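## Task

Transfer the yellow tray onto the top of the two-door cabinet beside arm4, while the remaining three trays stay on top of the two-door cabinet beside arm1; when finished, every tray's contents must be resting upright inside it.

## Robot and tools

Setup. Four i2rt Big YAM arms (arm1 to arm4), each with six revolute joints and a two-finger gripper, work in one physics scene. Each arm's foot (base_link) sits at a calibrated pose in the scene frame, and its own +x is the direction the arm unfolds at joint1_rad 0: arm1 x=-3.389 y=+0.970 z=+1.097; arm2 x=-0.636 y=+0.377 z=+0.910; arm3 x=+0.722 y=+2.477 z=+0.955; arm4 x=+0.746 y=-1.740 z=+0.865 (quaternions as given in the session). A hand reaches roughly 1.0 m from its joint-1 axis, so a tray usually has to be passed from arm to arm toward the far cabinet.

Frames. Everything is in one scene frame in metres, origin on the floor, +z up. The hand point sits between the finger pads about 1 cm behind the tips; the fingers point along the hand's +z and open/close along its y. Orientations are quaternions written w, x, y, z. Printed hand positions can be off, more when the arm is stretched.

move. One call runs one action. Each arm has its own optional object (arm1, arm2, arm3, arm4); a left-out arm gets nothing new but may keep pushing toward its previous target. Inside an arm's object:
- joints: absolute targets keyed by name. joint1_rad -2.879 to 2.879 (base turn, positive counter-clockwise from above); joint2_rad 0 to 3.141 (shoulder, 0 = upper arm pointing back, positive lifts then moves forward); joint3_rad 0 to 3.019 (elbow, 0 = folded); joint4_rad -1.692 to 1.57 (hand pitch, positive tips fingers up); joint5_rad -1.57 to 1.57 (hand sideways, positive to the arm's right); joint6_rad -2.094 to 2.094 (roll, positive clockwise seen from behind); gripper_m 0 to 0.093, fingertip gap in metres. Radians for joints. Joints driven this way run at full speed and can swing wide.
- min_time_s: 0.1 to 8 s, the shortest duration for that arm's joint motions; use it to slow joint moves.
- target: an absolute hand pose as one list of seven numbers [x, y, z, qw, qx, qy, qz] in the scene frame, reached along a straight line starting from the current hand_target. With target, joints may contain only gripper_m.
- speed: top hand speed for target, 0.002 to 0.5 m/s (default 0.25); rotation is capped at twice that in rad/s. Hand paths in one action finish together, end after at most 10 s, and an action never exceeds 15 s. Paths ignore obstacles and other arms; a hand can lag, drift, or overshoot, especially nearly straight.
- cameras: list of names from arm1_cam_wrist, arm2_cam_wrist, arm3_cam_wrist, arm4_cam_wrist, cam_arm1, cam_arm2, cam_arm3, cam_arm4, or "all"; [] for none. A move with no action returns full state plus all images.

wait: seconds from 0 to 10; lets the sim run with no new command and returns state. zoom_image: camera name plus region [x0, y0, x1, y1] in image pixels (origin top-left, at most 504 by 504), only for a camera in the latest images. read_manual gives licence text only. finished_scene takes the current scene number (1 or 2), cannot be undone, and any later calls in the same reply act in the next scene, whose task appears in its result.

Results. The move line lists arms that got a motion; "as last shown" marks an uncommanded arm whose status lines read "not commanded". hand is the current hand pose; hand_target is the pose the held joint targets imply. Joint velocities are rad/s (gripper m/s); "within noise" means the arm is still. Joint torques are total drive output (not contact alone); numbers 3 and 4 wrap at ±28 N m. Statuses: done (hand within 1 cm and 2 degrees; joints within listed tolerances); off_target (resting short, maybe still pushing); time_out (a stop; joints keep a target shown under on_its_own); "joint command not followed" or "pose unreachable" (a safety check withheld arm targets, gripper still acts; after not_followed a hand target is dropped). If a call is refused or a stop hits it, later move/wait/finished_scene calls in that reply are skipped. MOTOR HOT appears at 85 °C; at 100 °C the arm goes limp for 30 to 60 s (OVER-TEMPERATURE FAULT) and keys show limit_stop_at_motor_heat, which must be re-sent.

Gripper readings: in free air they read up to 0.003 m wide. For a firm grip command about 0.005 m below the object width; closer gives a light or unstable grip, and smaller values crush soft parts.

Cameras: each has a pinhole-plus-radial calibration (672x504 images) with small errors; wrist cameras view the fingertips and their poses follow the reported joints.

Avoid: robots pressing or hitting each other (closing a gripper on another robot's fingers counts and can end the scene; the arm safety check may react too late and lets fingers, gripper housings and cameras collide); hard contact with fixed or heavy items; letting trays or their contents fall, tip, or leave the work area or reach the floor; releasing parts while moving. Arms keep pushing after contact. Stretched or loaded arms heat up, so don't hold them extended. Loose objects may occasionally be nudged by outside pushes; check that contents still stand in trays before finishing.

Each tool is called after "Emit:" as name([rows], argument=value, ...), one row to a line, values as JSON.

## Session

Emit:
move()

Scene clock: 0.00 s.
Joint torques (N m): no reading
Heat: arm1: hottest gripper 25 °C; arm2: hottest joint1_rad 26 °C; arm3: hottest joint1_rad 27 °C; arm4: hottest joint1_rad 27 °C.
Joint velocities: within noise
arm1.joint_positions: joint1_rad=+0.017 joint2_rad=+0.618 joint3_rad=+1.380 joint4_rad=-1.394 joint5_rad=-0.199 joint6_rad=+0.724 gripper_m=+0.09396
arm1.joint_status: not commanded
arm1.hand: x=-3.6214 y=+0.9713 z=+1.6194 quat_wxyz=(+0.224, +0.828, -0.326, -0.397) (m; scene frame)
arm1.hand_target: x=-3.6193 y=+0.9712 z=+1.6284 quat_wxyz=(+0.226, +0.824, -0.324, -0.406) (m; scene frame)
arm1.hand_status: not commanded
arm2.joint_positions: joint1_rad=+0.060 joint2_rad=+0.620 joint3_rad=+1.451 joint4_rad=-1.200 joint5_rad=+0.159 joint6_rad=+0.139 gripper_m=+0.09396
arm2.joint_status: not commanded
arm2.hand: x=-0.8722 y=+0.3944 z=+1.5108 quat_wxyz=(-0.009, +0.818, -0.081, -0.570) (m; scene frame)
arm2.hand_target: x=-0.8681 y=+0.3946 z=+1.5236 quat_wxyz=(-0.007, +0.809, -0.081, -0.582) (m; scene frame)
arm2.hand_status: not commanded
arm3.joint_positions: joint1_rad=-0.869 joint2_rad=+0.639 joint3_rad=+1.368 joint4_rad=-1.495 joint5_rad=-0.125 joint6_rad=+0.677 gripper_m=+0.09396
arm3.joint_status: not commanded
arm3.hand: x=+0.9311 y=+2.4316 z=+1.4532 quat_wxyz=(-0.381, -0.410, -0.818, -0.131) (m; scene frame)
arm3.hand_target: x=+0.9299 y=+2.4320 z=+1.4657 quat_wxyz=(-0.395, -0.406, -0.813, -0.133) (m; scene frame)
arm3.hand_status: not commanded
arm4.joint_positions: joint1_rad=+0.612 joint2_rad=+0.648 joint3_rad=+1.318 joint4_rad=-1.473 joint5_rad=-0.256 joint6_rad=+0.101 gripper_m=+0.09396
arm4.joint_status: not commanded
arm4.hand: x=+0.9680 y=-1.6808 z=+1.3424 quat_wxyz=(-0.361, +0.037, -0.919, -0.153) (m; scene frame)
arm4.hand_target: x=+0.9670 y=-1.6809 z=+1.3516 quat_wxyz=(-0.371, +0.038, -0.915, -0.153) (m; scene frame)
arm4.hand_status: not commanded
pictures: arm1_cam_wrist, arm2_cam_wrist, arm3_cam_wrist, arm4_cam_wrist, cam_arm1, cam_arm2, cam_arm3, cam_arm4

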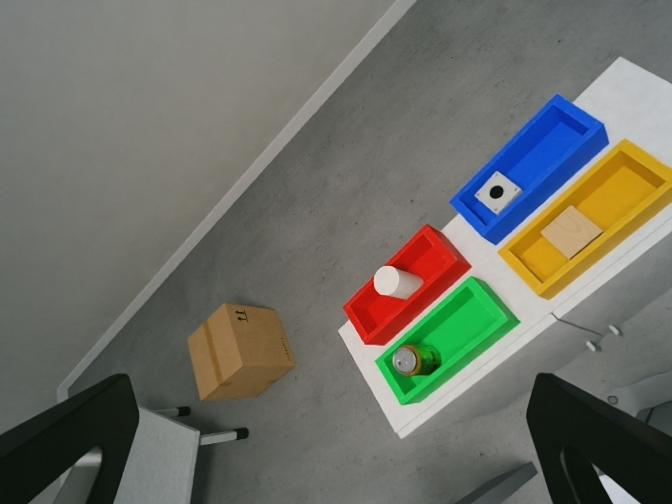

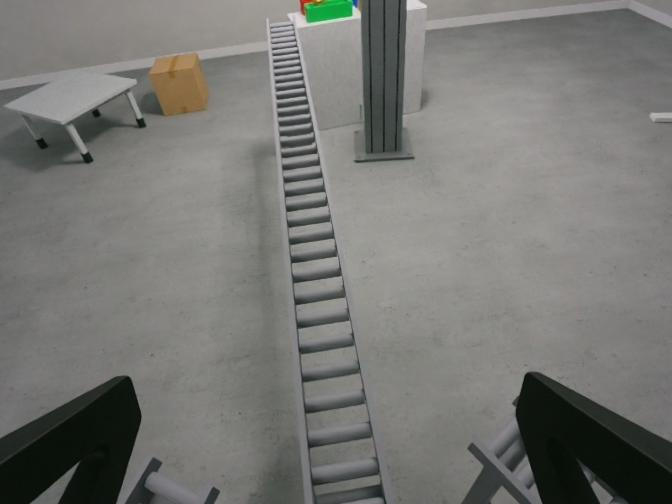

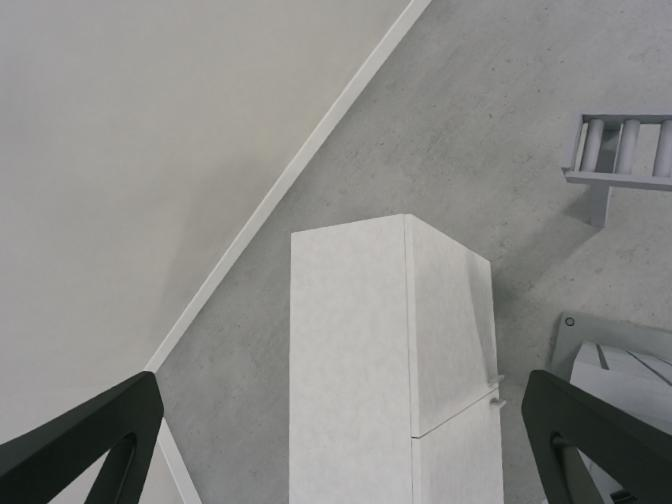

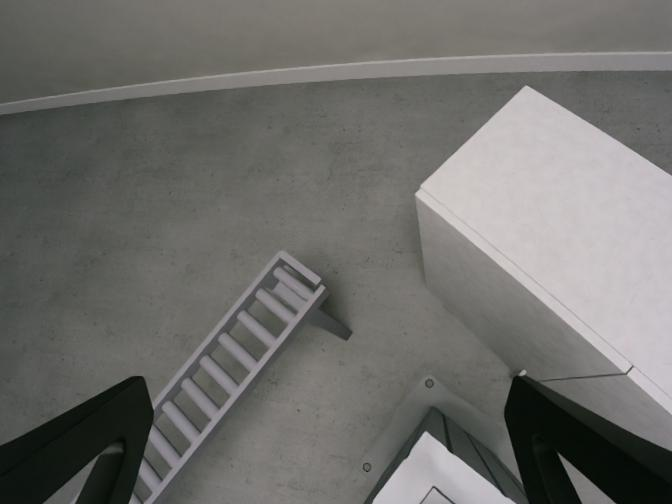

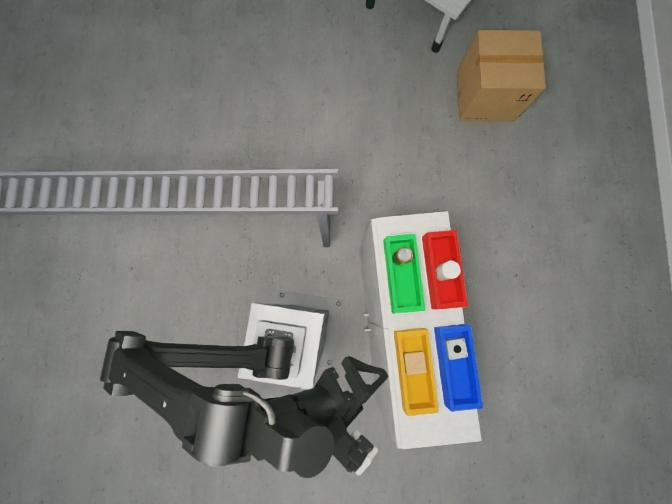

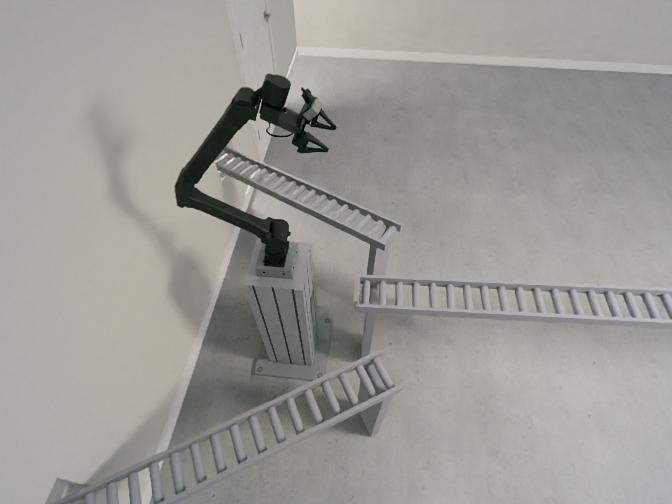

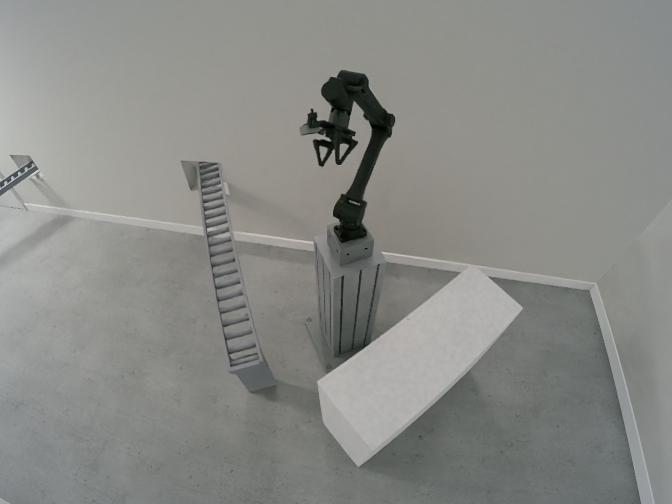

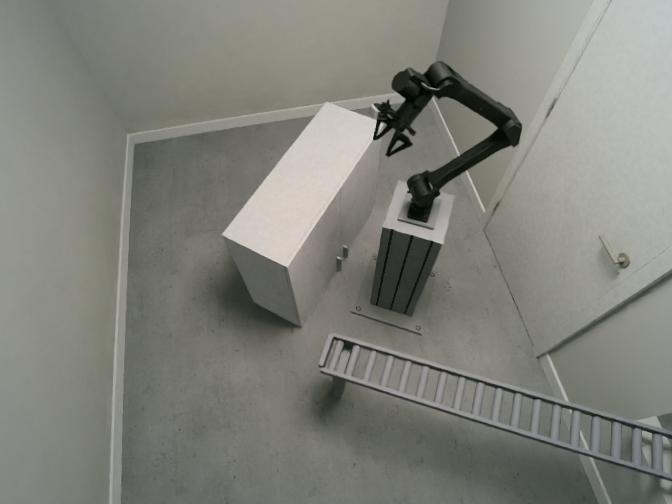

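Emit:
move(arm1={"target":[-3.78,1.05,1.1,0,0.737,-0.676,0],"speed":0.4}, cameras=["arm1_cam_wrist","cam_arm1"])

Emit:
zoom_image(camera="cam_arm1", region=[300, 150, 500, 460])

Scene clock: 6.63 s.
Joint torques (N m): arm1=[-1.2 -8 9.51 0.59 0 0.02] | arm2=[-0.21 2.08 8.44 2.11 0.08 -0.11] | arm3=[0.85 1.96 10.56 2.09 0.03 -0.11] | arm4=[-0.67 1.14 10.29 1.69 -0.09 0.09]
Heat: arm1: hottest gripper 25 °C; arm2: hottest joint1_rad 26 °C; arm3: hottest joint1_rad 27 °C; arm4: hottest joint4_rad 28 °C.
move: arm1 off_target
Joint velocities: within noise
arm1.joint_positions: joint1_rad=-0.043 joint2_rad=+1.604 joint3_rad=+0.875 joint4_rad=-0.855 joint5_rad=+0.015 joint6_rad=+1.282 gripper_m=+0.09396
arm1.joint_status: not commanded
arm1.hand: x=-3.7657 y=+1.0416 z=+1.0970 quat_wxyz=(-0.007, +0.745, -0.667, +0.010)
arm1.hand_target: x=-3.7795 y=+1.0500 z=+1.1002 quat_wxyz=(+0.000, +0.737, -0.676, +0.000)
arm1.hand_status: off_target (0.017 m and 1.9 deg from the pose sent, 0.549 m and 67.7 deg at the start)
arm2, arm3, arm4: as last shown
arm1_cam_wrist: T_world_to_cam=[[0.99264, 0.11774, 0.02822, 3.58441], [0.09438, -0.89848, 0.42876, 0.85819], [0.07584, -0.42294, -0.90298, 1.80564]] pos_world=[-3.77597, 1.11272, 1.16134]

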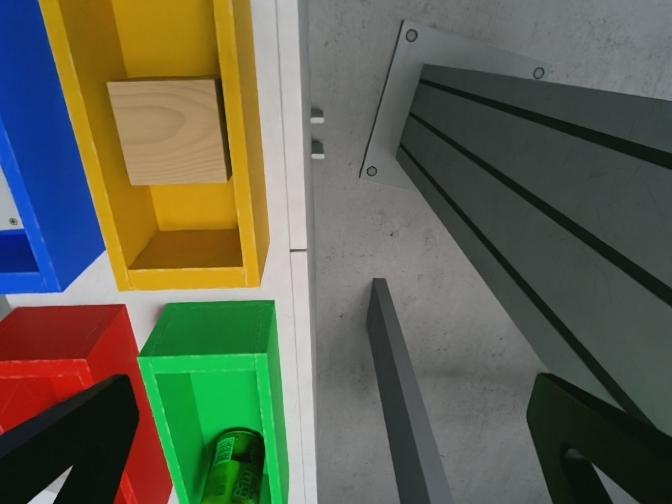

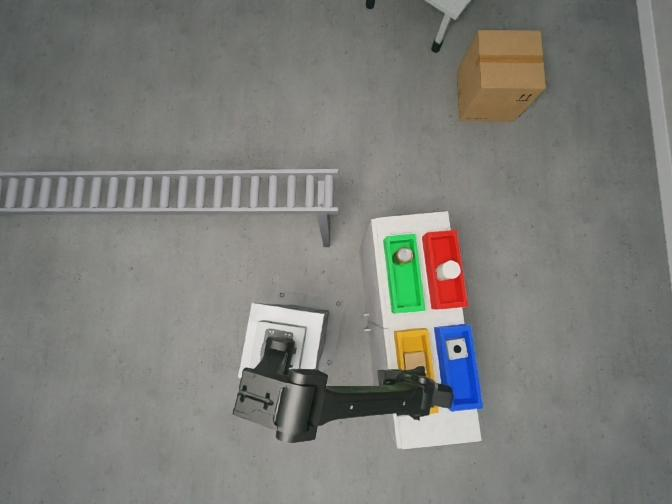

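Scaled by 1.626 from the camera's image (finer frame: 960x720).

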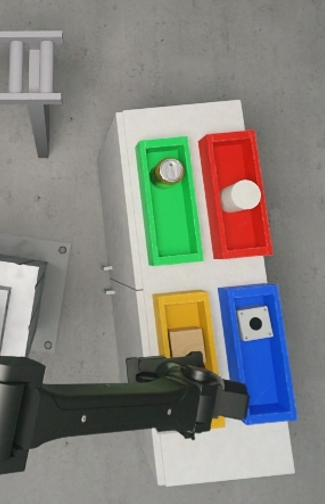

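Emit:
move(cameras=["arm1_cam_wrist"])

Emit:
zoom_image(camera="arm1_cam_wrist", region=[20, 0, 320, 310])

Scene clock: 7.13 s.
Joint torques (N m): arm1=[-1.2 -8.12 9.55 0.5 0 0.02] | arm2=[-0.21 2.08 8.44 2.13 0.08 -0.11] | arm3=[0.67 1.9 10.59 2.1 0.04 -0.12] | arm4=[-0.67 1.2 10.29 1.7 -0.09 0.09]
Heat: arm1: hottest gripper 25 °C; arm2: hottest joint1_rad 26 °C; arm3: hottest joint1_rad 27 °C; arm4: hottest joint4_rad 28 °C.
Joint velocities: within noise
arm1.joint_positions: joint1_rad=-0.043 joint2_rad=+1.604 joint3_rad=+0.875 joint4_rad=-0.855 joint5_rad=+0.015 joint6_rad=+1.282 gripper_m=+0.09396
arm1.joint_status: not commanded
arm1.hand: x=-3.7657 y=+1.0416 z=+1.0970 quat_wxyz=(-0.007, +0.745, -0.667, +0.010) (m; scene frame)
arm1.hand_target: x=-3.7795 y=+1.0500 z=+1.1002 quat_wxyz=(+0.000, +0.737, -0.676, +0.000) (m; scene frame)
arm1.hand_status: off_target (0.017 m and 1.9 deg from the pose sent, 0.549 m and 67.7 deg at the start)
arm2.joint_positions: joint1_rad=+0.060 joint2_rad=+0.620 joint3_rad=+1.451 joint4_rad=-1.200 joint5_rad=+0.159 joint6_rad=+0.139 gripper_m=+0.09396
arm2.joint_status: not commanded
arm2.hand: x=-0.8722 y=+0.3944 z=+1.5108 quat_wxyz=(-0.009, +0.818, -0.081, -0.570) (m; scene frame)
arm2.hand_target: x=-0.8681 y=+0.3946 z=+1.5236 quat_wxyz=(-0.007, +0.809, -0.081, -0.582) (m; scene frame)
arm2.hand_status: not commanded
arm3.joint_positions: joint1_rad=-0.869 joint2_rad=+0.639 joint3_rad=+1.368 joint4_rad=-1.495 joint5_rad=-0.125 joint6_rad=+0.677 gripper_m=+0.09396
arm3.joint_status: not commanded
arm3.hand: x=+0.9311 y=+2.4316 z=+1.4532 quat_wxyz=(-0.381, -0.410, -0.818, -0.131) (m; scene frame)
arm3.hand_target: x=+0.9299 y=+2.4320 z=+1.4657 quat_wxyz=(-0.395, -0.406, -0.813, -0.133) (m; scene frame)
arm3.hand_status: not commanded
arm4.joint_positions: joint1_rad=+0.612 joint2_rad=+0.648 joint3_rad=+1.318 joint4_rad=-1.473 joint5_rad=-0.256 joint6_rad=+0.101 gripper_m=+0.09396
arm4.joint_status: not commanded
arm4.hand: x=+0.9680 y=-1.6808 z=+1.3424 quat_wxyz=(-0.361, +0.037, -0.919, -0.153) (m; scene frame)
arm4.hand_target: x=+0.9670 y=-1.6809 z=+1.3516 quat_wxyz=(-0.371, +0.038, -0.915, -0.153) (m; scene frame)
arm4.hand_status: not commanded
pictures: arm1_cam_wrist
camera_calibration:
arm1_cam_wrist: T_world_to_cam=[[0.99269, 0.11739, 0.02817, 3.58502], [0.09408, -0.89852, 0.42873, 0.85715], [0.07564, -0.42295, -0.90299, 1.80492]] pos_world=[-3.77597, 1.11272, 1.16134]

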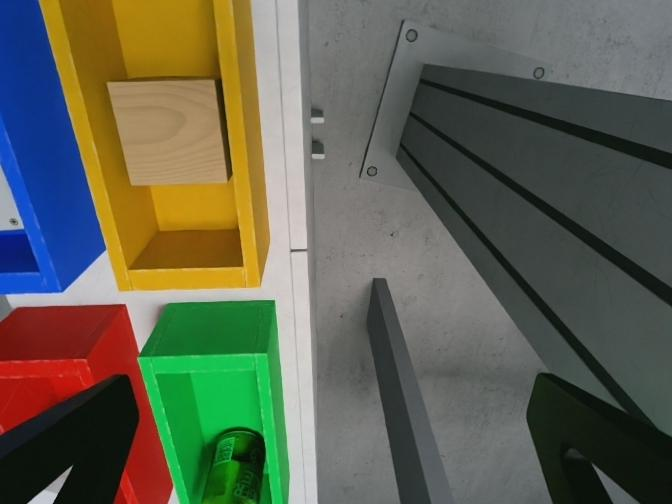

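Scaled by 1.626 from the camera's image (finer frame: 960x720).

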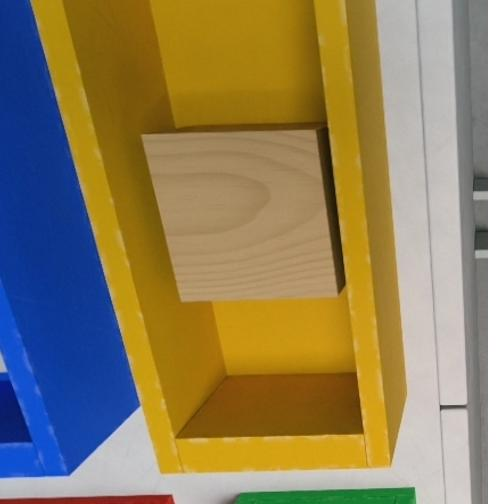

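Emit:
move(arm1={"target":[-3.845,1.122,0.9,0,0.747,-0.665,0],"speed":0.3}, cameras=["arm1_cam_wrist","cam_arm1"])

Emit:
zoom_image(camera="cam_arm1", region=[340, 300, 500, 430])

Scene clock: 10.83 s.
Joint torques (N m): arm1=[-1.08 -12.75 5.98 0.59 -0.06 -0.16] | arm2=[-0.21 2.02 8.43 2.13 0.08 -0.11] | arm3=[0.97 1.96 10.55 2.11 0.04 -0.11] | arm4=[-0.73 1.14 10.3 1.7 -0.09 0.09]
Heat: arm1: hottest gripper 25 °C; arm2: hottest joint1_rad 26 °C; arm3: hottest joint1_rad 27 °C; arm4: hottest joint4_rad 28 °C.
move: arm1 off_target
Joint velocities: within noise
arm1.joint_positions: joint1_rad=-0.171 joint2_rad=+2.186 joint3_rad=+1.102 joint4_rad=-0.484 joint5_rad=+0.015 joint6_rad=+1.142 gripper_m=+0.09397
arm1.joint_status: not commanded
arm1.hand: x=-3.8388 y=+1.1139 z=+0.9060 quat_wxyz=(-0.003, +0.749, -0.663, +0.004)
arm1.hand_target: x=-3.8447 y=+1.1220 z=+0.9003 quat_wxyz=(+0.000, +0.747, -0.665, +0.000)
arm1.hand_status: off_target (0.012 m and 0.7 deg from the pose sent, 0.227 m and 1.4 deg at the start)
arm2, arm3, arm4: as last shown
arm1_cam_wrist: T_world_to_cam=[[0.99145, 0.12961, 0.01514, 3.64791], [0.11093, -0.89826, 0.42524, 1.07842], [0.06872, -0.41992, -0.90495, 1.64029]] pos_world=[-3.84906, 1.18471, 0.97055]

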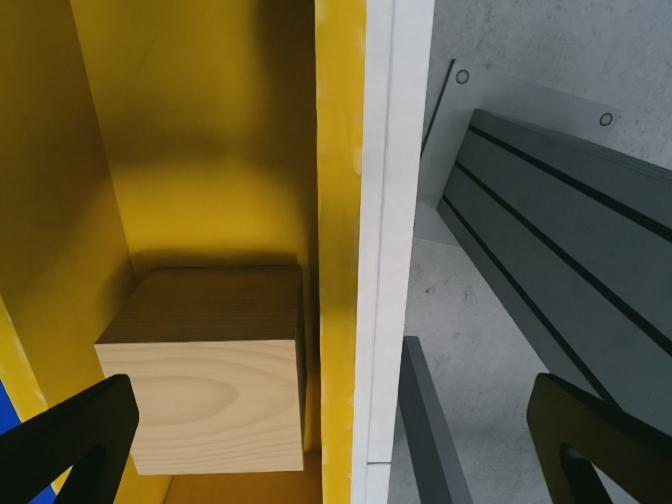

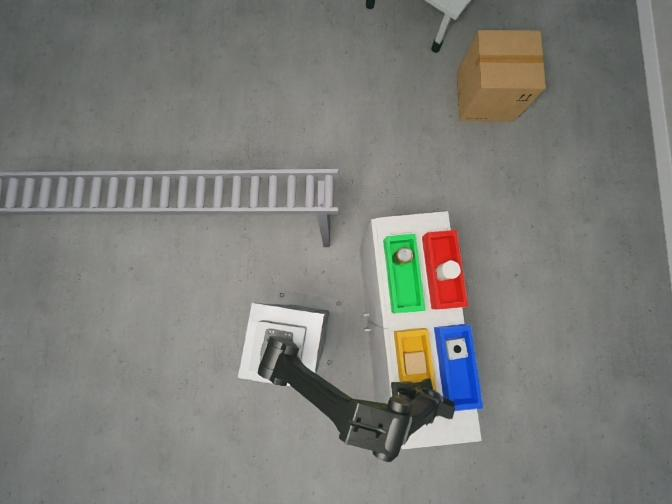

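Scaled by 3.150 from the camera's image (finer frame: 960x720).

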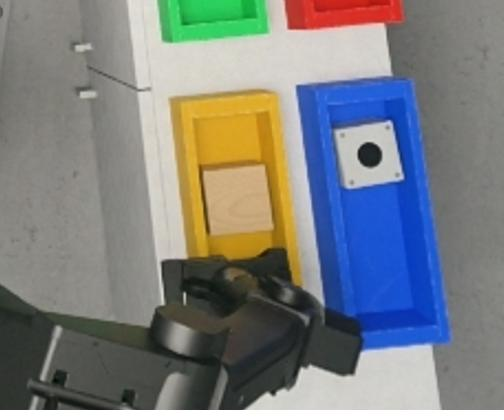

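Emit:
move(arm1={"target":[-3.844,1.123,0.815,0,0.747,-0.665,0],"speed":0.15}, cameras=["arm1_cam_wrist"])

Scene clock: 13.30 s.
Joint torques (N m): arm1=[-1.32 -12.51 4.25 0.58 -0.07 -0.15] | arm2=[-0.21 2.02 8.43 2.11 0.08 -0.11] | arm3=[0.73 1.85 10.59 2.13 0.03 -0.11] | arm4=[-0.67 1.14 10.3 1.7 -0.09 0.09]
Heat: arm1: hottest gripper 25 °C; arm2: hottest joint1_rad 26 °C; arm3: hottest joint1_rad 27 °C; arm4: hottest joint4_rad 28 °C.
move: arm1 off_target
Joint velocities: within noise
arm1.joint_positions: joint1_rad=-0.173 joint2_rad=+2.395 joint3_rad=+1.177 joint4_rad=-0.345 joint5_rad=+0.015 joint6_rad=+1.137 gripper_m=+0.09397
arm1.joint_status: not commanded
arm1.hand: x=-3.8424 y=+1.1145 z=+0.8223 quat_wxyz=(-0.002, +0.750, -0.662, +0.002)
arm1.hand_target: x=-3.8438 y=+1.1229 z=+0.8153 quat_wxyz=(+0.000, +0.747, -0.665, +0.000)
arm1.hand_status: off_target (0.011 m and 0.6 deg from the pose sent, 0.092 m and 0.7 deg at the start)
arm2, arm3, arm4: as last shown
arm1_cam_wrist: T_world_to_cam=[[0.99106, 0.13298, 0.01067, 3.65103], [0.116, -0.8985, 0.42337, 1.13631], [0.06588, -0.41835, -0.9059, 1.55336]] pos_world=[-3.85256, 1.1853, 0.88715]

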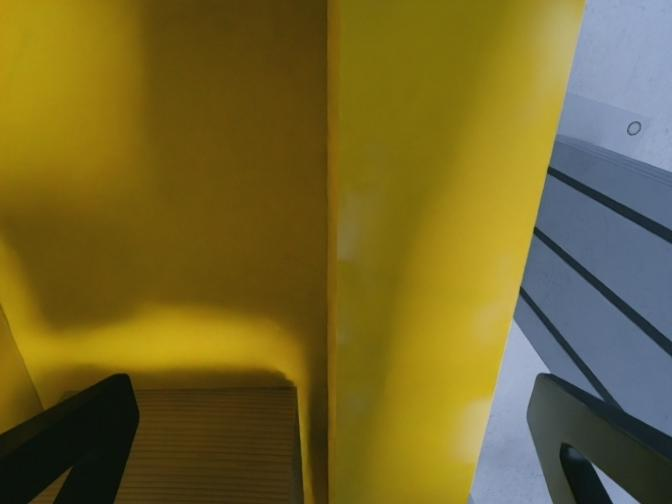

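Emit:
move(arm1={"joints":{"gripper_m":0.006}}, cameras=["arm1_cam_wrist"])

Scene clock: 14.57 s.
Joint torques (N m): arm1=[-1.26 -12.98 4.12 0.46 -0.03 -0.11] | arm2=[-0.21 2.02 8.44 2.11 0.08 -0.11] | arm3=[0.79 1.85 10.58 2.09 0.03 -0.12] | arm4=[-0.73 1.2 10.29 1.7 -0.09 0.09]
Heat: arm1: hottest gripper 25 °C; arm2: hottest joint1_rad 26 °C; arm3: hottest joint1_rad 27 °C; arm4: hottest joint4_rad 28 °C.
move: arm1 off_target
Joint velocities: within noise
arm1.joint_positions: joint1_rad=-0.174 joint2_rad=+2.395 joint3_rad=+1.179 joint4_rad=-0.342 joint5_rad=+0.014 joint6_rad=+1.133 gripper_m=+0.01251
arm1.joint_status: gripper_m off_target (ended at +0.01254, target +0.00600)
arm1.hand: x=-3.8444 y=+1.1156 z=+0.8226 quat_wxyz=(-0.001, +0.751, -0.661, -0.001)
arm1.hand_target: x=-3.8437 y=+1.1228 z=+0.8153 quat_wxyz=(+0.000, +0.747, -0.665, +0.000)
arm1.hand_status: not commanded
arm2, arm3, arm4: as last shown
arm1_cam_wrist: T_world_to_cam=[[0.99077, 0.13546, 0.00514, 3.65352], [0.12068, -0.89864, 0.42176, 1.15678], [0.06175, -0.41724, -0.90669, 1.53769]] pos_world=[-3.85435, 1.1862, 0.88756]

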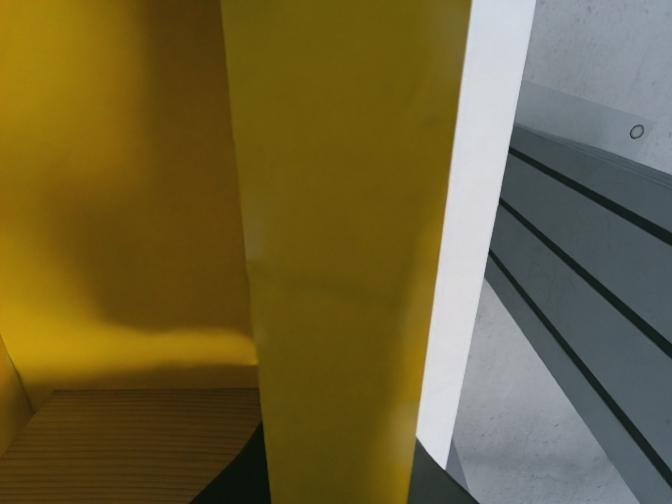

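Emit:
move(arm1={"target":[-3.844,1.121,1.06,0,0.749,-0.663,0],"speed":0.2}, cameras=["arm1_cam_wrist","cam_arm1"])

Scene clock: 17.23 s.
Joint torques (N m): arm1=[-0.44 -14.1 8.53 -0.28 -0.17 -0.06] | arm2=[-0.21 2.08 8.44 2.13 0.08 -0.11] | arm3=[0.79 1.9 10.58 2.13 0.04 -0.11] | arm4=[-0.73 1.2 10.29 1.7 -0.09 0.09]
Heat: arm1: hottest gripper 25 °C; arm2: hottest joint1_rad 26 °C; arm3: hottest joint1_rad 27 °C; arm4: hottest joint4_rad 28 °C.
move: arm1 off_target
Joint velocities: within noise
arm1.joint_positions: joint1_rad=-0.174 joint2_rad=+1.879 joint3_rad=+1.096 joint4_rad=-0.812 joint5_rad=+0.018 joint6_rad=+1.133 gripper_m=+0.01251
arm1.joint_status: not commanded
arm1.hand: x=-3.8310 y=+1.1150 z=+1.0445 quat_wxyz=(-0.010, +0.751, -0.660, +0.016)
arm1.hand_target: x=-3.8435 y=+1.1210 z=+1.0600 quat_wxyz=(+0.000, +0.749, -0.663, +0.000)
arm1.hand_status: off_target (0.021 m and 2.1 deg from the pose sent, 0.237 m and 0.4 deg at the start)
arm2, arm3, arm4: as last shown
arm1_cam_wrist: T_world_to_cam=[[0.98991, 0.13585, 0.04018, 3.59886], [0.10531, -0.89534, 0.43275, 0.98708], [0.09476, -0.42416, -0.90062, 1.86568]] pos_world=[-3.8433, 1.18621, 1.10852]

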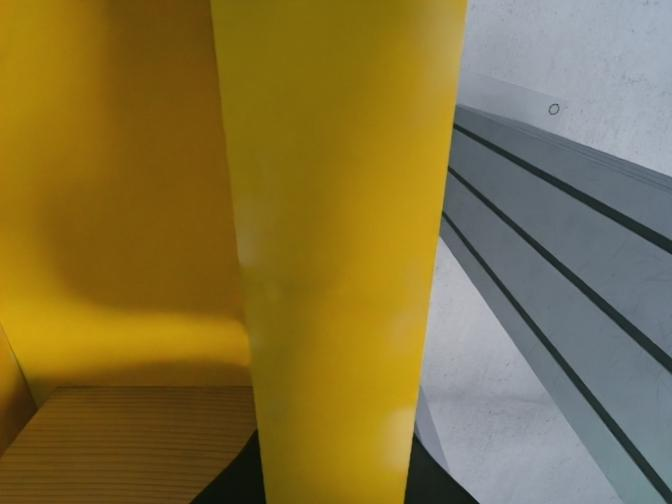

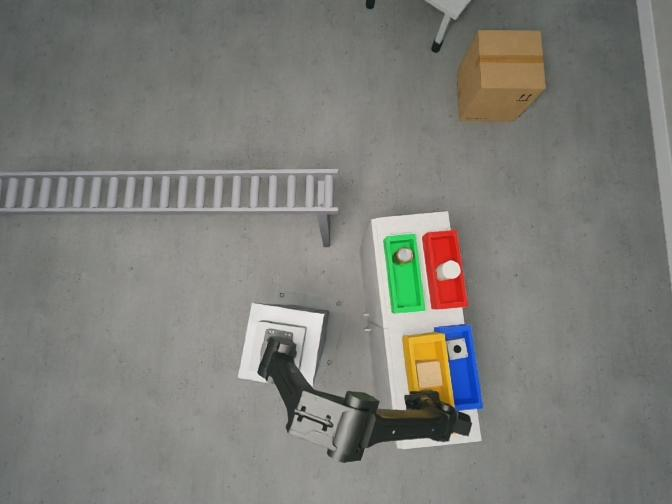

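Emit:
move(arm1={"joints":{"joint1_rad":1.268},"min_time_s":2.5}, cameras=["arm1_cam_wrist","cam_arm1","cam_arm2"])

Emit:
zoom_image(camera="cam_arm1", region=[220, 130, 420, 330])

Emit:
zoom_image(camera="cam_arm2", region=[240, 230, 440, 400])

Scene clock: 20.83 s.
Joint torques (N m): arm1=[-0.32 -13.92 8.76 -0.17 -0.23 -0.07] | arm2=[-0.21 2.02 8.43 2.13 0.08 -0.11] | arm3=[0.91 2.02 10.56 2.13 0.03 -0.11] | arm4=[-0.67 1.2 10.3 1.7 -0.09 0.09]
Heat: arm1: hottest gripper 25 °C; arm2: hottest joint1_rad 26 °C; arm3: hottest joint1_rad 27 °C; arm4: hottest joint4_rad 28 °C.
move: arm1 done
Joint velocities: within noise
arm1.joint_positions: joint1_rad=+1.272 joint2_rad=+1.879 joint3_rad=+1.096 joint4_rad=-0.812 joint5_rad=+0.019 joint6_rad=+1.133 gripper_m=+0.01251
arm1.joint_status: all done
arm1.hand: x=-3.5881 y=+0.5485 z=+1.0551 quat_wxyz=(-0.008, +1.000, +0.001, +0.000)
arm1.hand_target: x=-3.5945 y=+0.5365 z=+1.0709 quat_wxyz=(+0.011, +1.000, -0.001, -0.004)
arm1.hand_status: not commanded
arm2, arm3, arm4: as last shown
arm1_cam_wrist: T_world_to_cam=[[-0.01092, 0.99974, 0.02019, -0.60885], [0.90556, 0.00133, 0.42421, 2.83837], [0.42407, 0.02291, -0.90534, 2.5532]] pos_world=[-3.6597, 0.54642, 1.11975]

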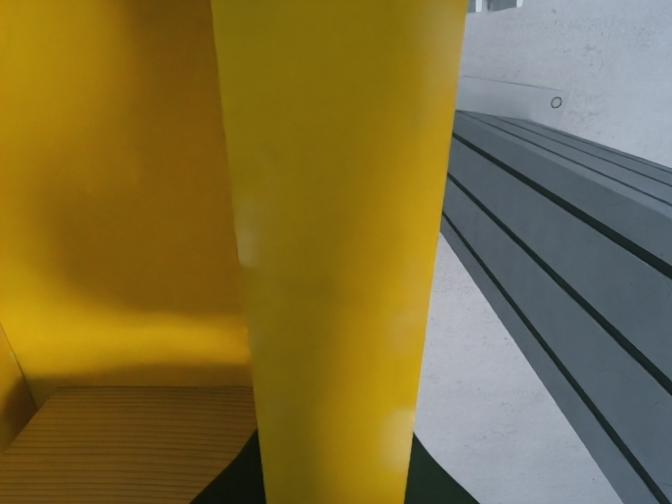

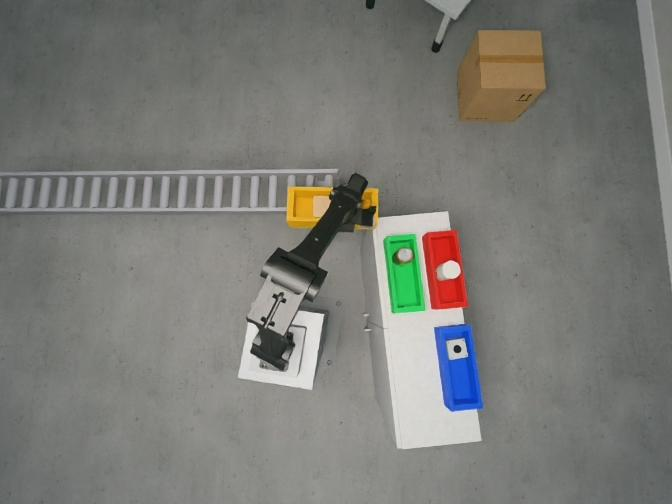

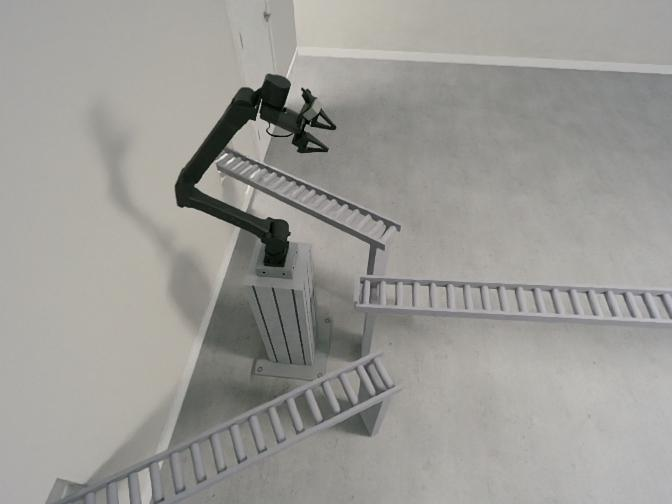

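Scaled by 2.520 from the camera's image (finer frame: 960x720).

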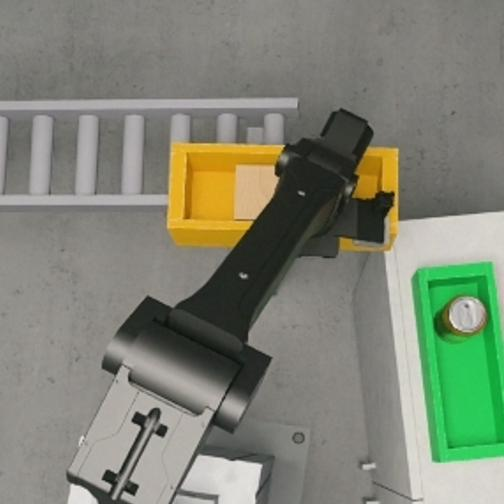

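Scaled by 2.520 from the camera's image (finer frame: 960x720).

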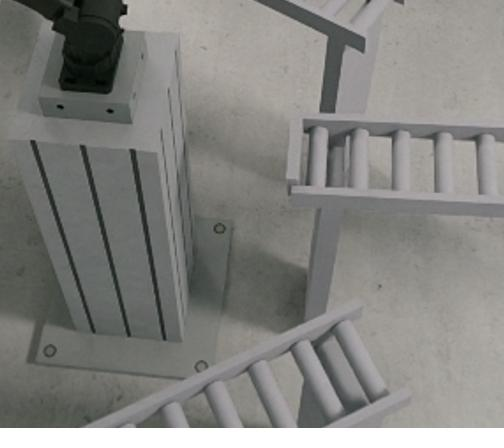

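Emit:
zoom_image(camera="cam_arm1", region=[270, 150, 390, 240])

Emit:
zoom_image(camera="cam_arm2", region=[340, 260, 460, 340])

Scaled by 4.200 from the camera's image (finer frame: 960x720).

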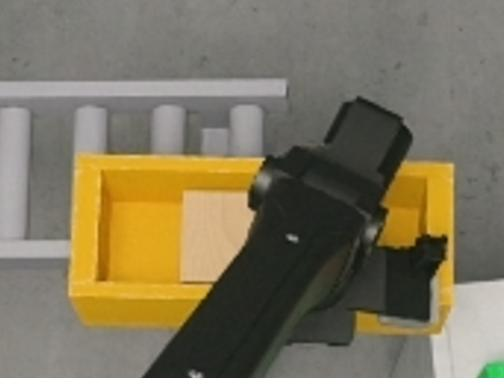

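Scaled by 4.200 from the camera's image (finer frame: 960x720).

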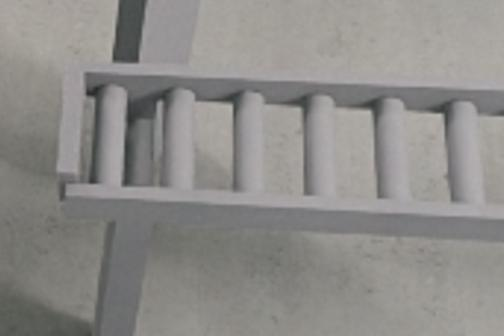

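Emit:
move(arm1={"target":[-3.425,0.40,0.96,0,1,0,0],"speed":0.25}, cameras=["arm1_cam_wrist","cam_arm1"])

Emit:
zoom_image(camera="cam_arm1", region=[210, 130, 370, 270])

Scene clock: 25.93 s.
Joint torques (N m): arm1=[-0.15 -15.91 10.18 -0.25 -0.12 0] | arm2=[-0.21 2.02 8.43 2.11 0.08 -0.11] | arm3=[0.73 2.02 10.61 2.15 0.04 -0.11] | arm4=[-0.73 1.14 10.29 1.7 -0.09 0.09]
Heat: arm1: hottest gripper 26 °C; arm2: hottest joint1_rad 26 °C; arm3: hottest joint1_rad 27 °C; arm4: hottest joint4_rad 28 °C.
move: arm1 off_target
Joint velocities: within noise
arm1.joint_positions: joint1_rad=+1.643 joint2_rad=+2.250 joint3_rad=+1.378 joint4_rad=-0.757 joint5_rad=+0.013 joint6_rad=+1.502 gripper_m=+0.01251
arm1.joint_status: not commanded
arm1.hand: x=-3.4249 y=+0.4250 z=+0.9475 quat_wxyz=(-0.021, +1.000, +0.003, -0.001)
arm1.hand_target: x=-3.4251 y=+0.4008 z=+0.9609 quat_wxyz=(+0.000, +1.000, +0.000, +0.000)
arm1.hand_status: off_target (0.028 m and 2.5 deg from the pose sent, 0.240 m and 0.9 deg at the start)
arm2, arm3, arm4: as last shown
arm1_cam_wrist: T_world_to_cam=[[-0.01339, 0.99876, 0.04791, -0.51567], [0.90656, -0.00809, 0.42201, 2.74579], [0.42187, 0.04908, -0.90533, 2.37082]] pos_world=[-3.4963, 0.42088, 1.01233]

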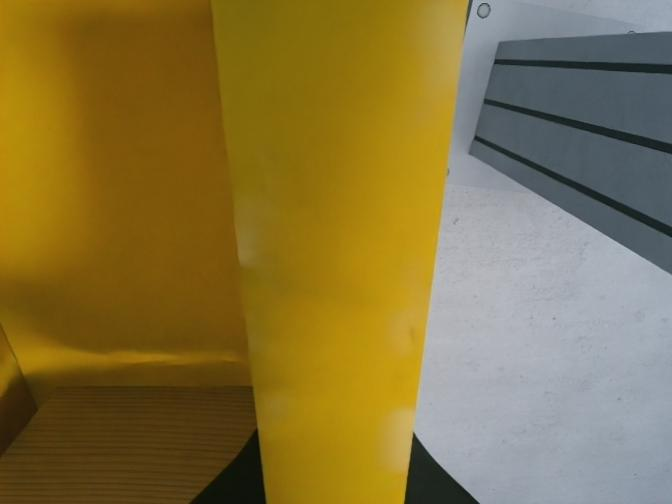

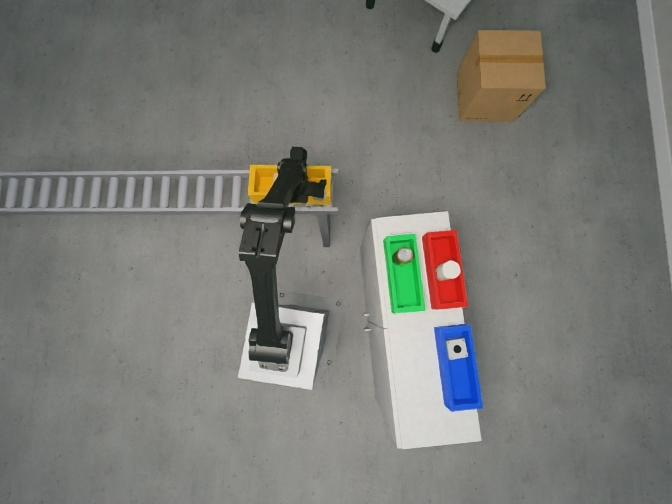

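Scaled by 3.150 from the camera's image (finer frame: 960x720).

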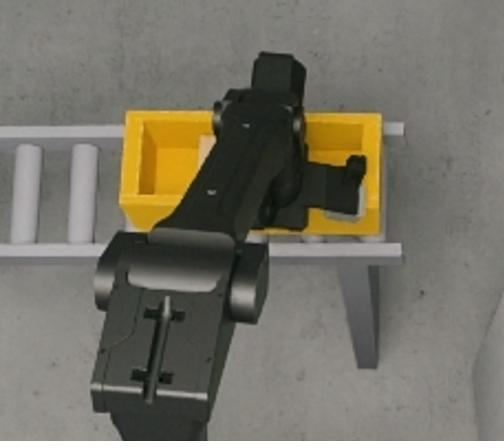

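Emit:
move(arm1={"target":[-3.385,0.384,0.89,0.018,1,0,0],"speed":0.2}, cameras=["cam_arm1"])

Emit:
zoom_image(camera="cam_arm1", region=[210, 140, 370, 240])

Scene clock: 27.90 s.
Joint torques (N m): arm1=[0.97 -12.22 10.99 1.98 -0.13 0.12] | arm2=[-0.21 2.02 8.44 2.11 0.08 -0.11] | arm3=[0.91 1.85 10.56 2.13 0.04 -0.12] | arm4=[-0.73 1.2 10.3 1.7 -0.09 0.09]
Heat: arm1: hottest gripper 26 °C; arm2: hottest joint1_rad 26 °C; arm3: hottest joint1_rad 27 °C; arm4: hottest joint4_rad 28 °C.
move: arm1 off_target
Joint velocities: within noise
arm1.joint_positions: joint1_rad=+1.701 joint2_rad=+2.336 joint3_rad=+1.408 joint4_rad=-0.666 joint5_rad=+0.012 joint6_rad=+1.560 gripper_m=+0.01251
arm1.joint_status: not commanded
arm1.hand: x=-3.3929 y=+0.4109 z=+0.9083 quat_wxyz=(-0.004, +1.000, +0.002, -0.002)
arm1.hand_target: x=-3.3848 y=+0.3862 z=+0.8918 quat_wxyz=(+0.018, +1.000, +0.000, +0.000)
arm1.hand_status: off_target (0.033 m and 2.5 deg from the pose sent, 0.081 m and 4.5 deg at the start)
arm2, arm3, arm4: as last shown

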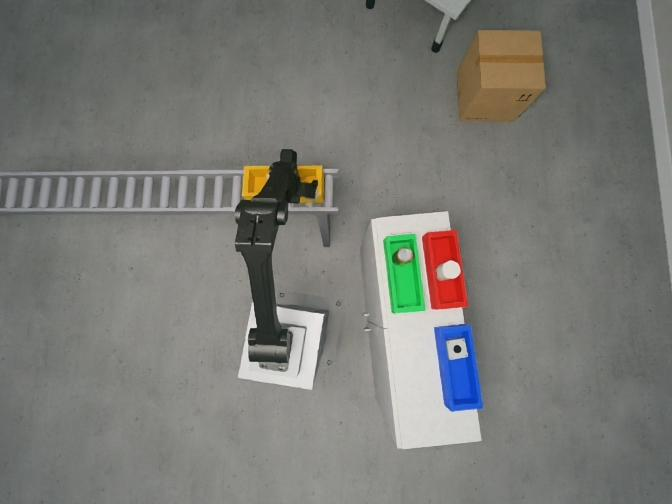

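Scaled by 3.150 from the camera's image (finer frame: 960x720).

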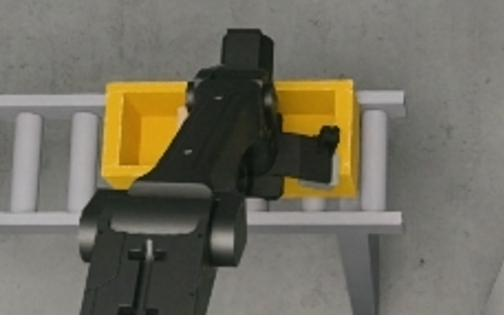

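Emit:
move(arm1={"target":[-3.38,0.391,0.88,0.018,1,0,0],"speed":0.1}, cameras=["cam_arm1"])

Emit:
zoom_image(camera="cam_arm1", region=[230, 150, 350, 230])

Scene clock: 29.70 s.
Joint torques (N m): arm1=[1.49 -11.63 9.1 3.14 -0.13 0.2] | arm2=[-0.21 2.08 8.44 2.13 0.08 -0.11] | arm3=[0.85 1.85 10.59 2.11 0.04 -0.11] | arm4=[-0.73 1.14 10.3 1.69 -0.09 0.09]
Heat: arm1: hottest gripper 26 °C; arm2: hottest joint1_rad 26 °C; arm3: hottest joint1_rad 27 °C; arm4: hottest joint4_rad 28 °C.
move: arm1 off_target
Joint velocities: within noise
arm1.joint_positions: joint1_rad=+1.702 joint2_rad=+2.337 joint3_rad=+1.408 joint4_rad=-0.662 joint5_rad=+0.012 joint6_rad=+1.561 gripper_m=+0.01251
arm1.joint_status: not commanded
arm1.hand: x=-3.3923 y=+0.4103 z=+0.9076 quat_wxyz=(-0.003, +1.000, +0.002, -0.002)
arm1.hand_target: x=-3.3801 y=+0.3936 z=+0.8821 quat_wxyz=(+0.018, +1.000, +0.000, +0.001)
arm1.hand_status: off_target (0.036 m and 2.4 deg from the pose sent, 0.037 m and 2.5 deg at the start)
arm2.joint_positions: joint1_rad=+0.060 joint2_rad=+0.620 joint3_rad=+1.451 joint4_rad=-1.200 joint5_rad=+0.159 joint6_rad=+0.139 gripper_m=+0.09396
arm2.joint_status: not commanded
arm2.hand: x=-0.8722 y=+0.3944 z=+1.5108 quat_wxyz=(-0.009, +0.818, -0.081, -0.570)
arm2.hand_target: x=-0.8681 y=+0.3946 z=+1.5236 quat_wxyz=(-0.007, +0.809, -0.081, -0.582)
arm2.hand_status: not commanded
arm3.joint_positions: joint1_rad=-0.869 joint2_rad=+0.639 joint3_rad=+1.368 joint4_rad=-1.495 joint5_rad=-0.125 joint6_rad=+0.677 gripper_m=+0.09396
arm3.joint_status: not commanded
arm3.hand: x=+0.9311 y=+2.4316 z=+1.4532 quat_wxyz=(-0.381, -0.410, -0.818, -0.131)
arm3.hand_target: x=+0.9299 y=+2.4320 z=+1.4657 quat_wxyz=(-0.395, -0.406, -0.813, -0.133)
arm3.hand_status: not commanded
arm4.joint_positions: joint1_rad=+0.612 joint2_rad=+0.648 joint3_rad=+1.318 joint4_rad=-1.473 joint5_rad=-0.256 joint6_rad=+0.101 gripper_m=+0.09396
arm4.joint_status: not commanded
arm4.hand: x=+0.9680 y=-1.6808 z=+1.3424 quat_wxyz=(-0.361, +0.037, -0.919, -0.153)
arm4.hand_target: x=+0.9670 y=-1.6809 z=+1.3516 quat_wxyz=(-0.371, +0.038, -0.915, -0.153)
arm4.hand_status: not commanded

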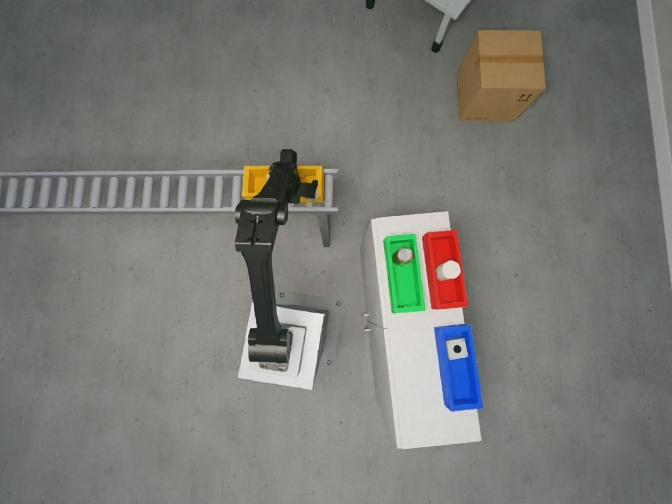

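Scaled by 4.200 from the camera's image (finer frame: 960x720).

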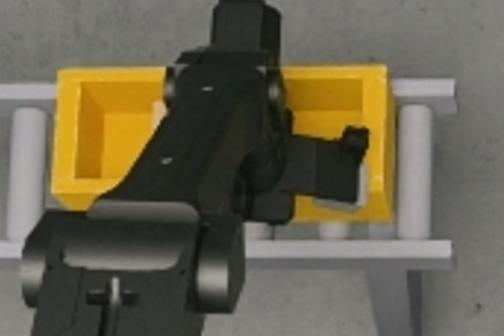

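Emit:
move(arm1={"target":[-3.385,0.395,0.94,0.018,1,0,0],"speed":0.2})

Emit:
move(arm1={"target":[-3.385,0.395,0.89,0.018,1,0,0],"speed":0.1}, cameras=["cam_arm1"])

Emit:
zoom_image(camera="cam_arm1", region=[230, 150, 350, 230])

Scene clock: 31.37 s.
Joint torques (N m): arm1=[0.91 -19.31 6.28 -0.02 -0.11 0.05] | arm2=[-0.21 2.08 8.44 2.13 0.08 -0.11] | arm3=[0.91 2.02 10.56 2.11 0.04 -0.12] | arm4=[-0.73 1.14 10.29 1.7 -0.09 0.09]
Heat: arm1: hottest gripper 26 °C; arm2: hottest joint1_rad 26 °C; arm3: hottest joint1_rad 27 °C; arm4: hottest joint4_rad 28 °C.
move: arm1 off_target
Joint velocities: within noise
arm1.joint_positions: joint1_rad=+1.702 joint2_rad=+2.322 joint3_rad=+1.406 joint4_rad=-0.679 joint5_rad=+0.012 joint6_rad=+1.567 gripper_m=+0.01251
arm1.joint_status: not commanded
arm1.hand: x=-3.3923 y=+0.4106 z=+0.9155 quat_wxyz=(-0.004, +1.000, -0.001, -0.002)
arm1.hand_target: x=-3.3850 y=+0.3954 z=+0.9397 quat_wxyz=(+0.018, +1.000, +0.000, +0.000)
arm1.hand_status: off_target (0.030 m and 2.6 deg from the pose sent, 0.036 m and 2.4 deg at the start)
arm2, arm3, arm4: as last shown
pictures: none

Scene clock: 32.40 s.
Joint torques (N m): arm1=[0.85 -13.04 7.84 2.74 -0.11 0.09] | arm2=[-0.21 2.02 8.44 2.13 0.08 -0.11] | arm3=[0.97 1.9 10.58 2.14 0.03 -0.11] | arm4=[-0.67 1.14 10.29 1.7 -0.09 0.09]
Heat: arm1: hottest gripper 26 °C; arm2: hottest joint1_rad 26 °C; arm3: hottest joint1_rad 27 °C; arm4: hottest joint4_rad 28 °C.
move: arm1 off_target
Joint velocities: within noise
arm1.joint_positions: joint1_rad=+1.702 joint2_rad=+2.333 joint3_rad=+1.406 joint4_rad=-0.661 joint5_rad=+0.012 joint6_rad=+1.563 gripper_m=+0.01251
arm1.joint_status: not commanded
arm1.hand: x=-3.3923 y=+0.4097 z=+0.9093 quat_wxyz=(-0.001, +1.000, +0.002, -0.002)
arm1.hand_target: x=-3.3851 y=+0.3963 z=+0.8912 quat_wxyz=(+0.018, +1.000, +0.000, +0.000)
arm1.hand_status: off_target (0.025 m and 2.2 deg from the pose sent, 0.031 m and 2.6 deg at the start)
arm2, arm3, arm4: as last shown

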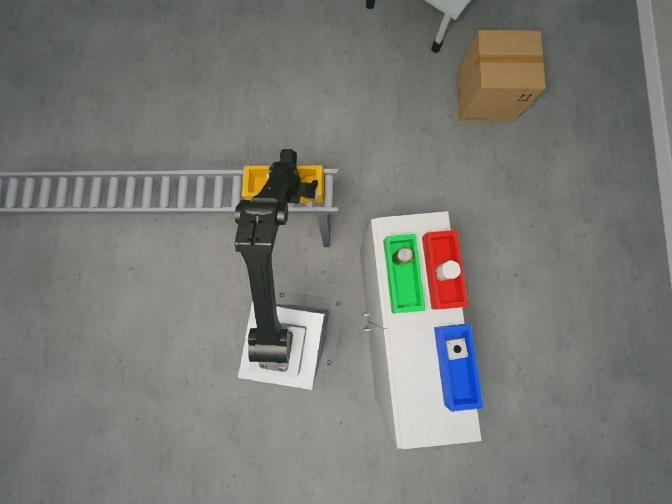

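Scaled by 4.200 from the camera's image (finer frame: 960x720).

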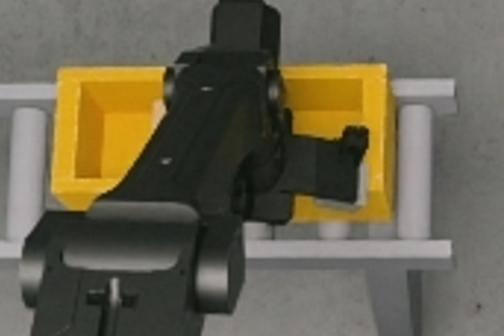

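Emit:
move(arm1={"target":[-3.385,0.405,0.97,0.018,1,0,0],"speed":0.2}, cameras=["cam_arm1"])

Emit:
zoom_image(camera="cam_arm1", region=[230, 150, 350, 230])

Emit:
move(arm1={"target":[-3.385,0.40,0.89,0.018,1,0,0],"speed":0.1}, cameras=["cam_arm1"])

Emit:
zoom_image(camera="cam_arm1", region=[230, 150, 350, 230])

Scene clock: 34.43 s.
Joint torques (N m): arm1=[0.97 -17.73 7.06 0.09 -0.11 0] | arm2=[-0.26 2.02 8.43 2.13 0.08 -0.11] | arm3=[0.73 1.96 10.63 2.1 0.03 -0.12] | arm4=[-0.73 1.14 10.3 1.69 -0.09 0.09]
Heat: arm1: hottest gripper 26 °C; arm2: hottest joint1_rad 26 °C; arm3: hottest joint1_rad 27 °C; arm4: hottest joint4_rad 28 °C.
move: arm1 off_target
Joint velocities: within noise
arm1.joint_positions: joint1_rad=+1.702 joint2_rad=+2.231 joint3_rad=+1.360 joint4_rad=-0.713 joint5_rad=+0.012 joint6_rad=+1.572 gripper_m=+0.01251
arm1.joint_status: not commanded
arm1.hand: x=-3.3926 y=+0.4173 z=+0.9532 quat_wxyz=(+0.001, +1.000, -0.003, -0.002)
arm1.hand_target: x=-3.3850 y=+0.4053 z=+0.9700 quat_wxyz=(+0.018, +1.000, +0.000, +0.000)
arm1.hand_status: off_target (0.022 m and 2.0 deg from the pose sent, 0.061 m and 2.2 deg at the start)
arm2, arm3, arm4: as last shown

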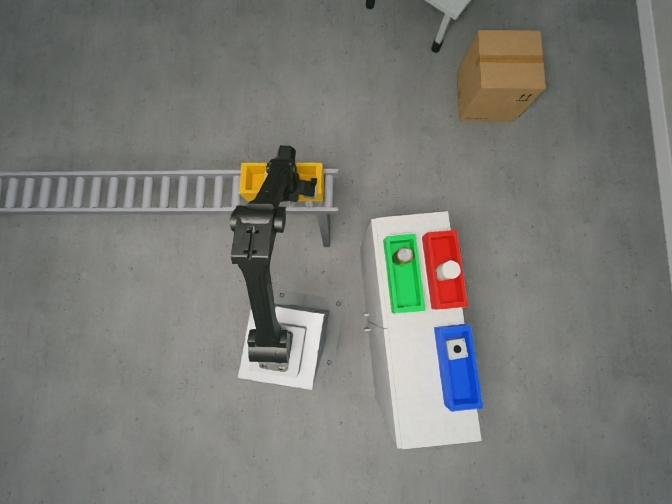

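Scaled by 4.200 from the camera's image (finer frame: 960x720).

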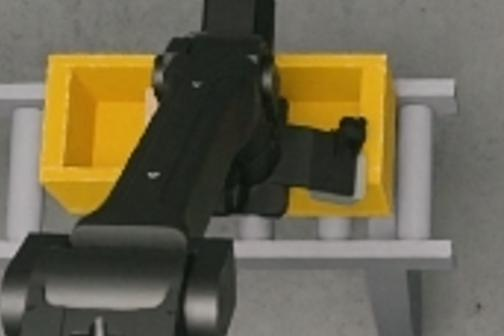

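Scene clock: 35.77 s.
Joint torques (N m): arm1=[0.79 -12.86 8.83 1.33 -0.11 0.04] | arm2=[-0.21 2.02 8.44 2.13 0.08 -0.11] | arm3=[0.67 1.9 10.59 2.07 0.04 -0.11] | arm4=[-0.67 1.2 10.3 1.69 -0.09 0.09]
Heat: arm1: hottest gripper 26 °C; arm2: hottest joint1_rad 26 °C; arm3: hottest joint1_rad 27 °C; arm4: hottest joint1_rad 27 °C.
move: arm1 off_target
Joint velocities: within noise
arm1.joint_positions: joint1_rad=+1.703 joint2_rad=+2.326 joint3_rad=+1.376 joint4_rad=-0.617 joint5_rad=+0.012 joint6_rad=+1.567 gripper_m=+0.01251
arm1.joint_status: not commanded
arm1.hand: x=-3.3918 y=+0.4133 z=+0.9063 quat_wxyz=(+0.009, +1.000, +0.000, -0.002)
arm1.hand_target: x=-3.3850 y=+0.4011 z=+0.8908 quat_wxyz=(+0.018, +1.000, +0.000, +0.000)
arm1.hand_status: off_target (0.022 m and 1.0 deg from the pose sent, 0.066 m and 2.0 deg at the start)
arm2, arm3, arm4: as last shown

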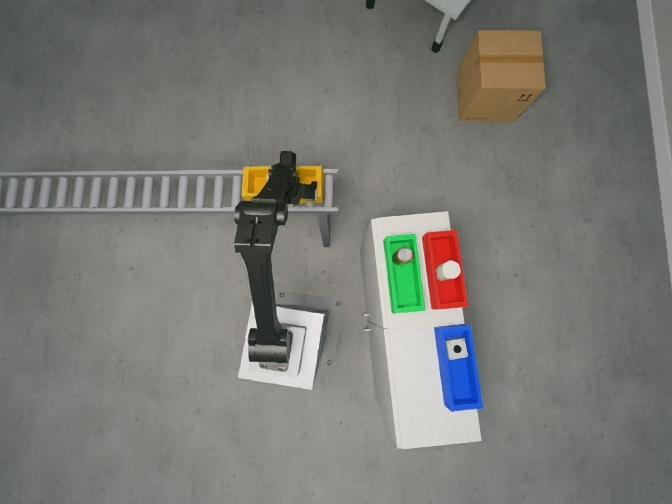

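Scaled by 4.200 from the camera's image (finer frame: 960x720).

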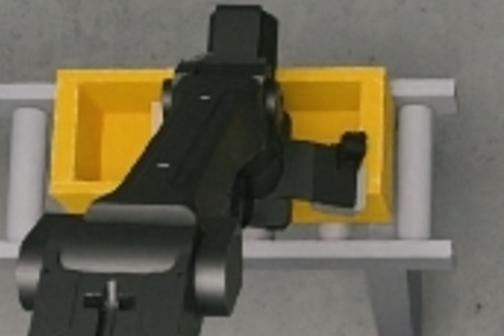

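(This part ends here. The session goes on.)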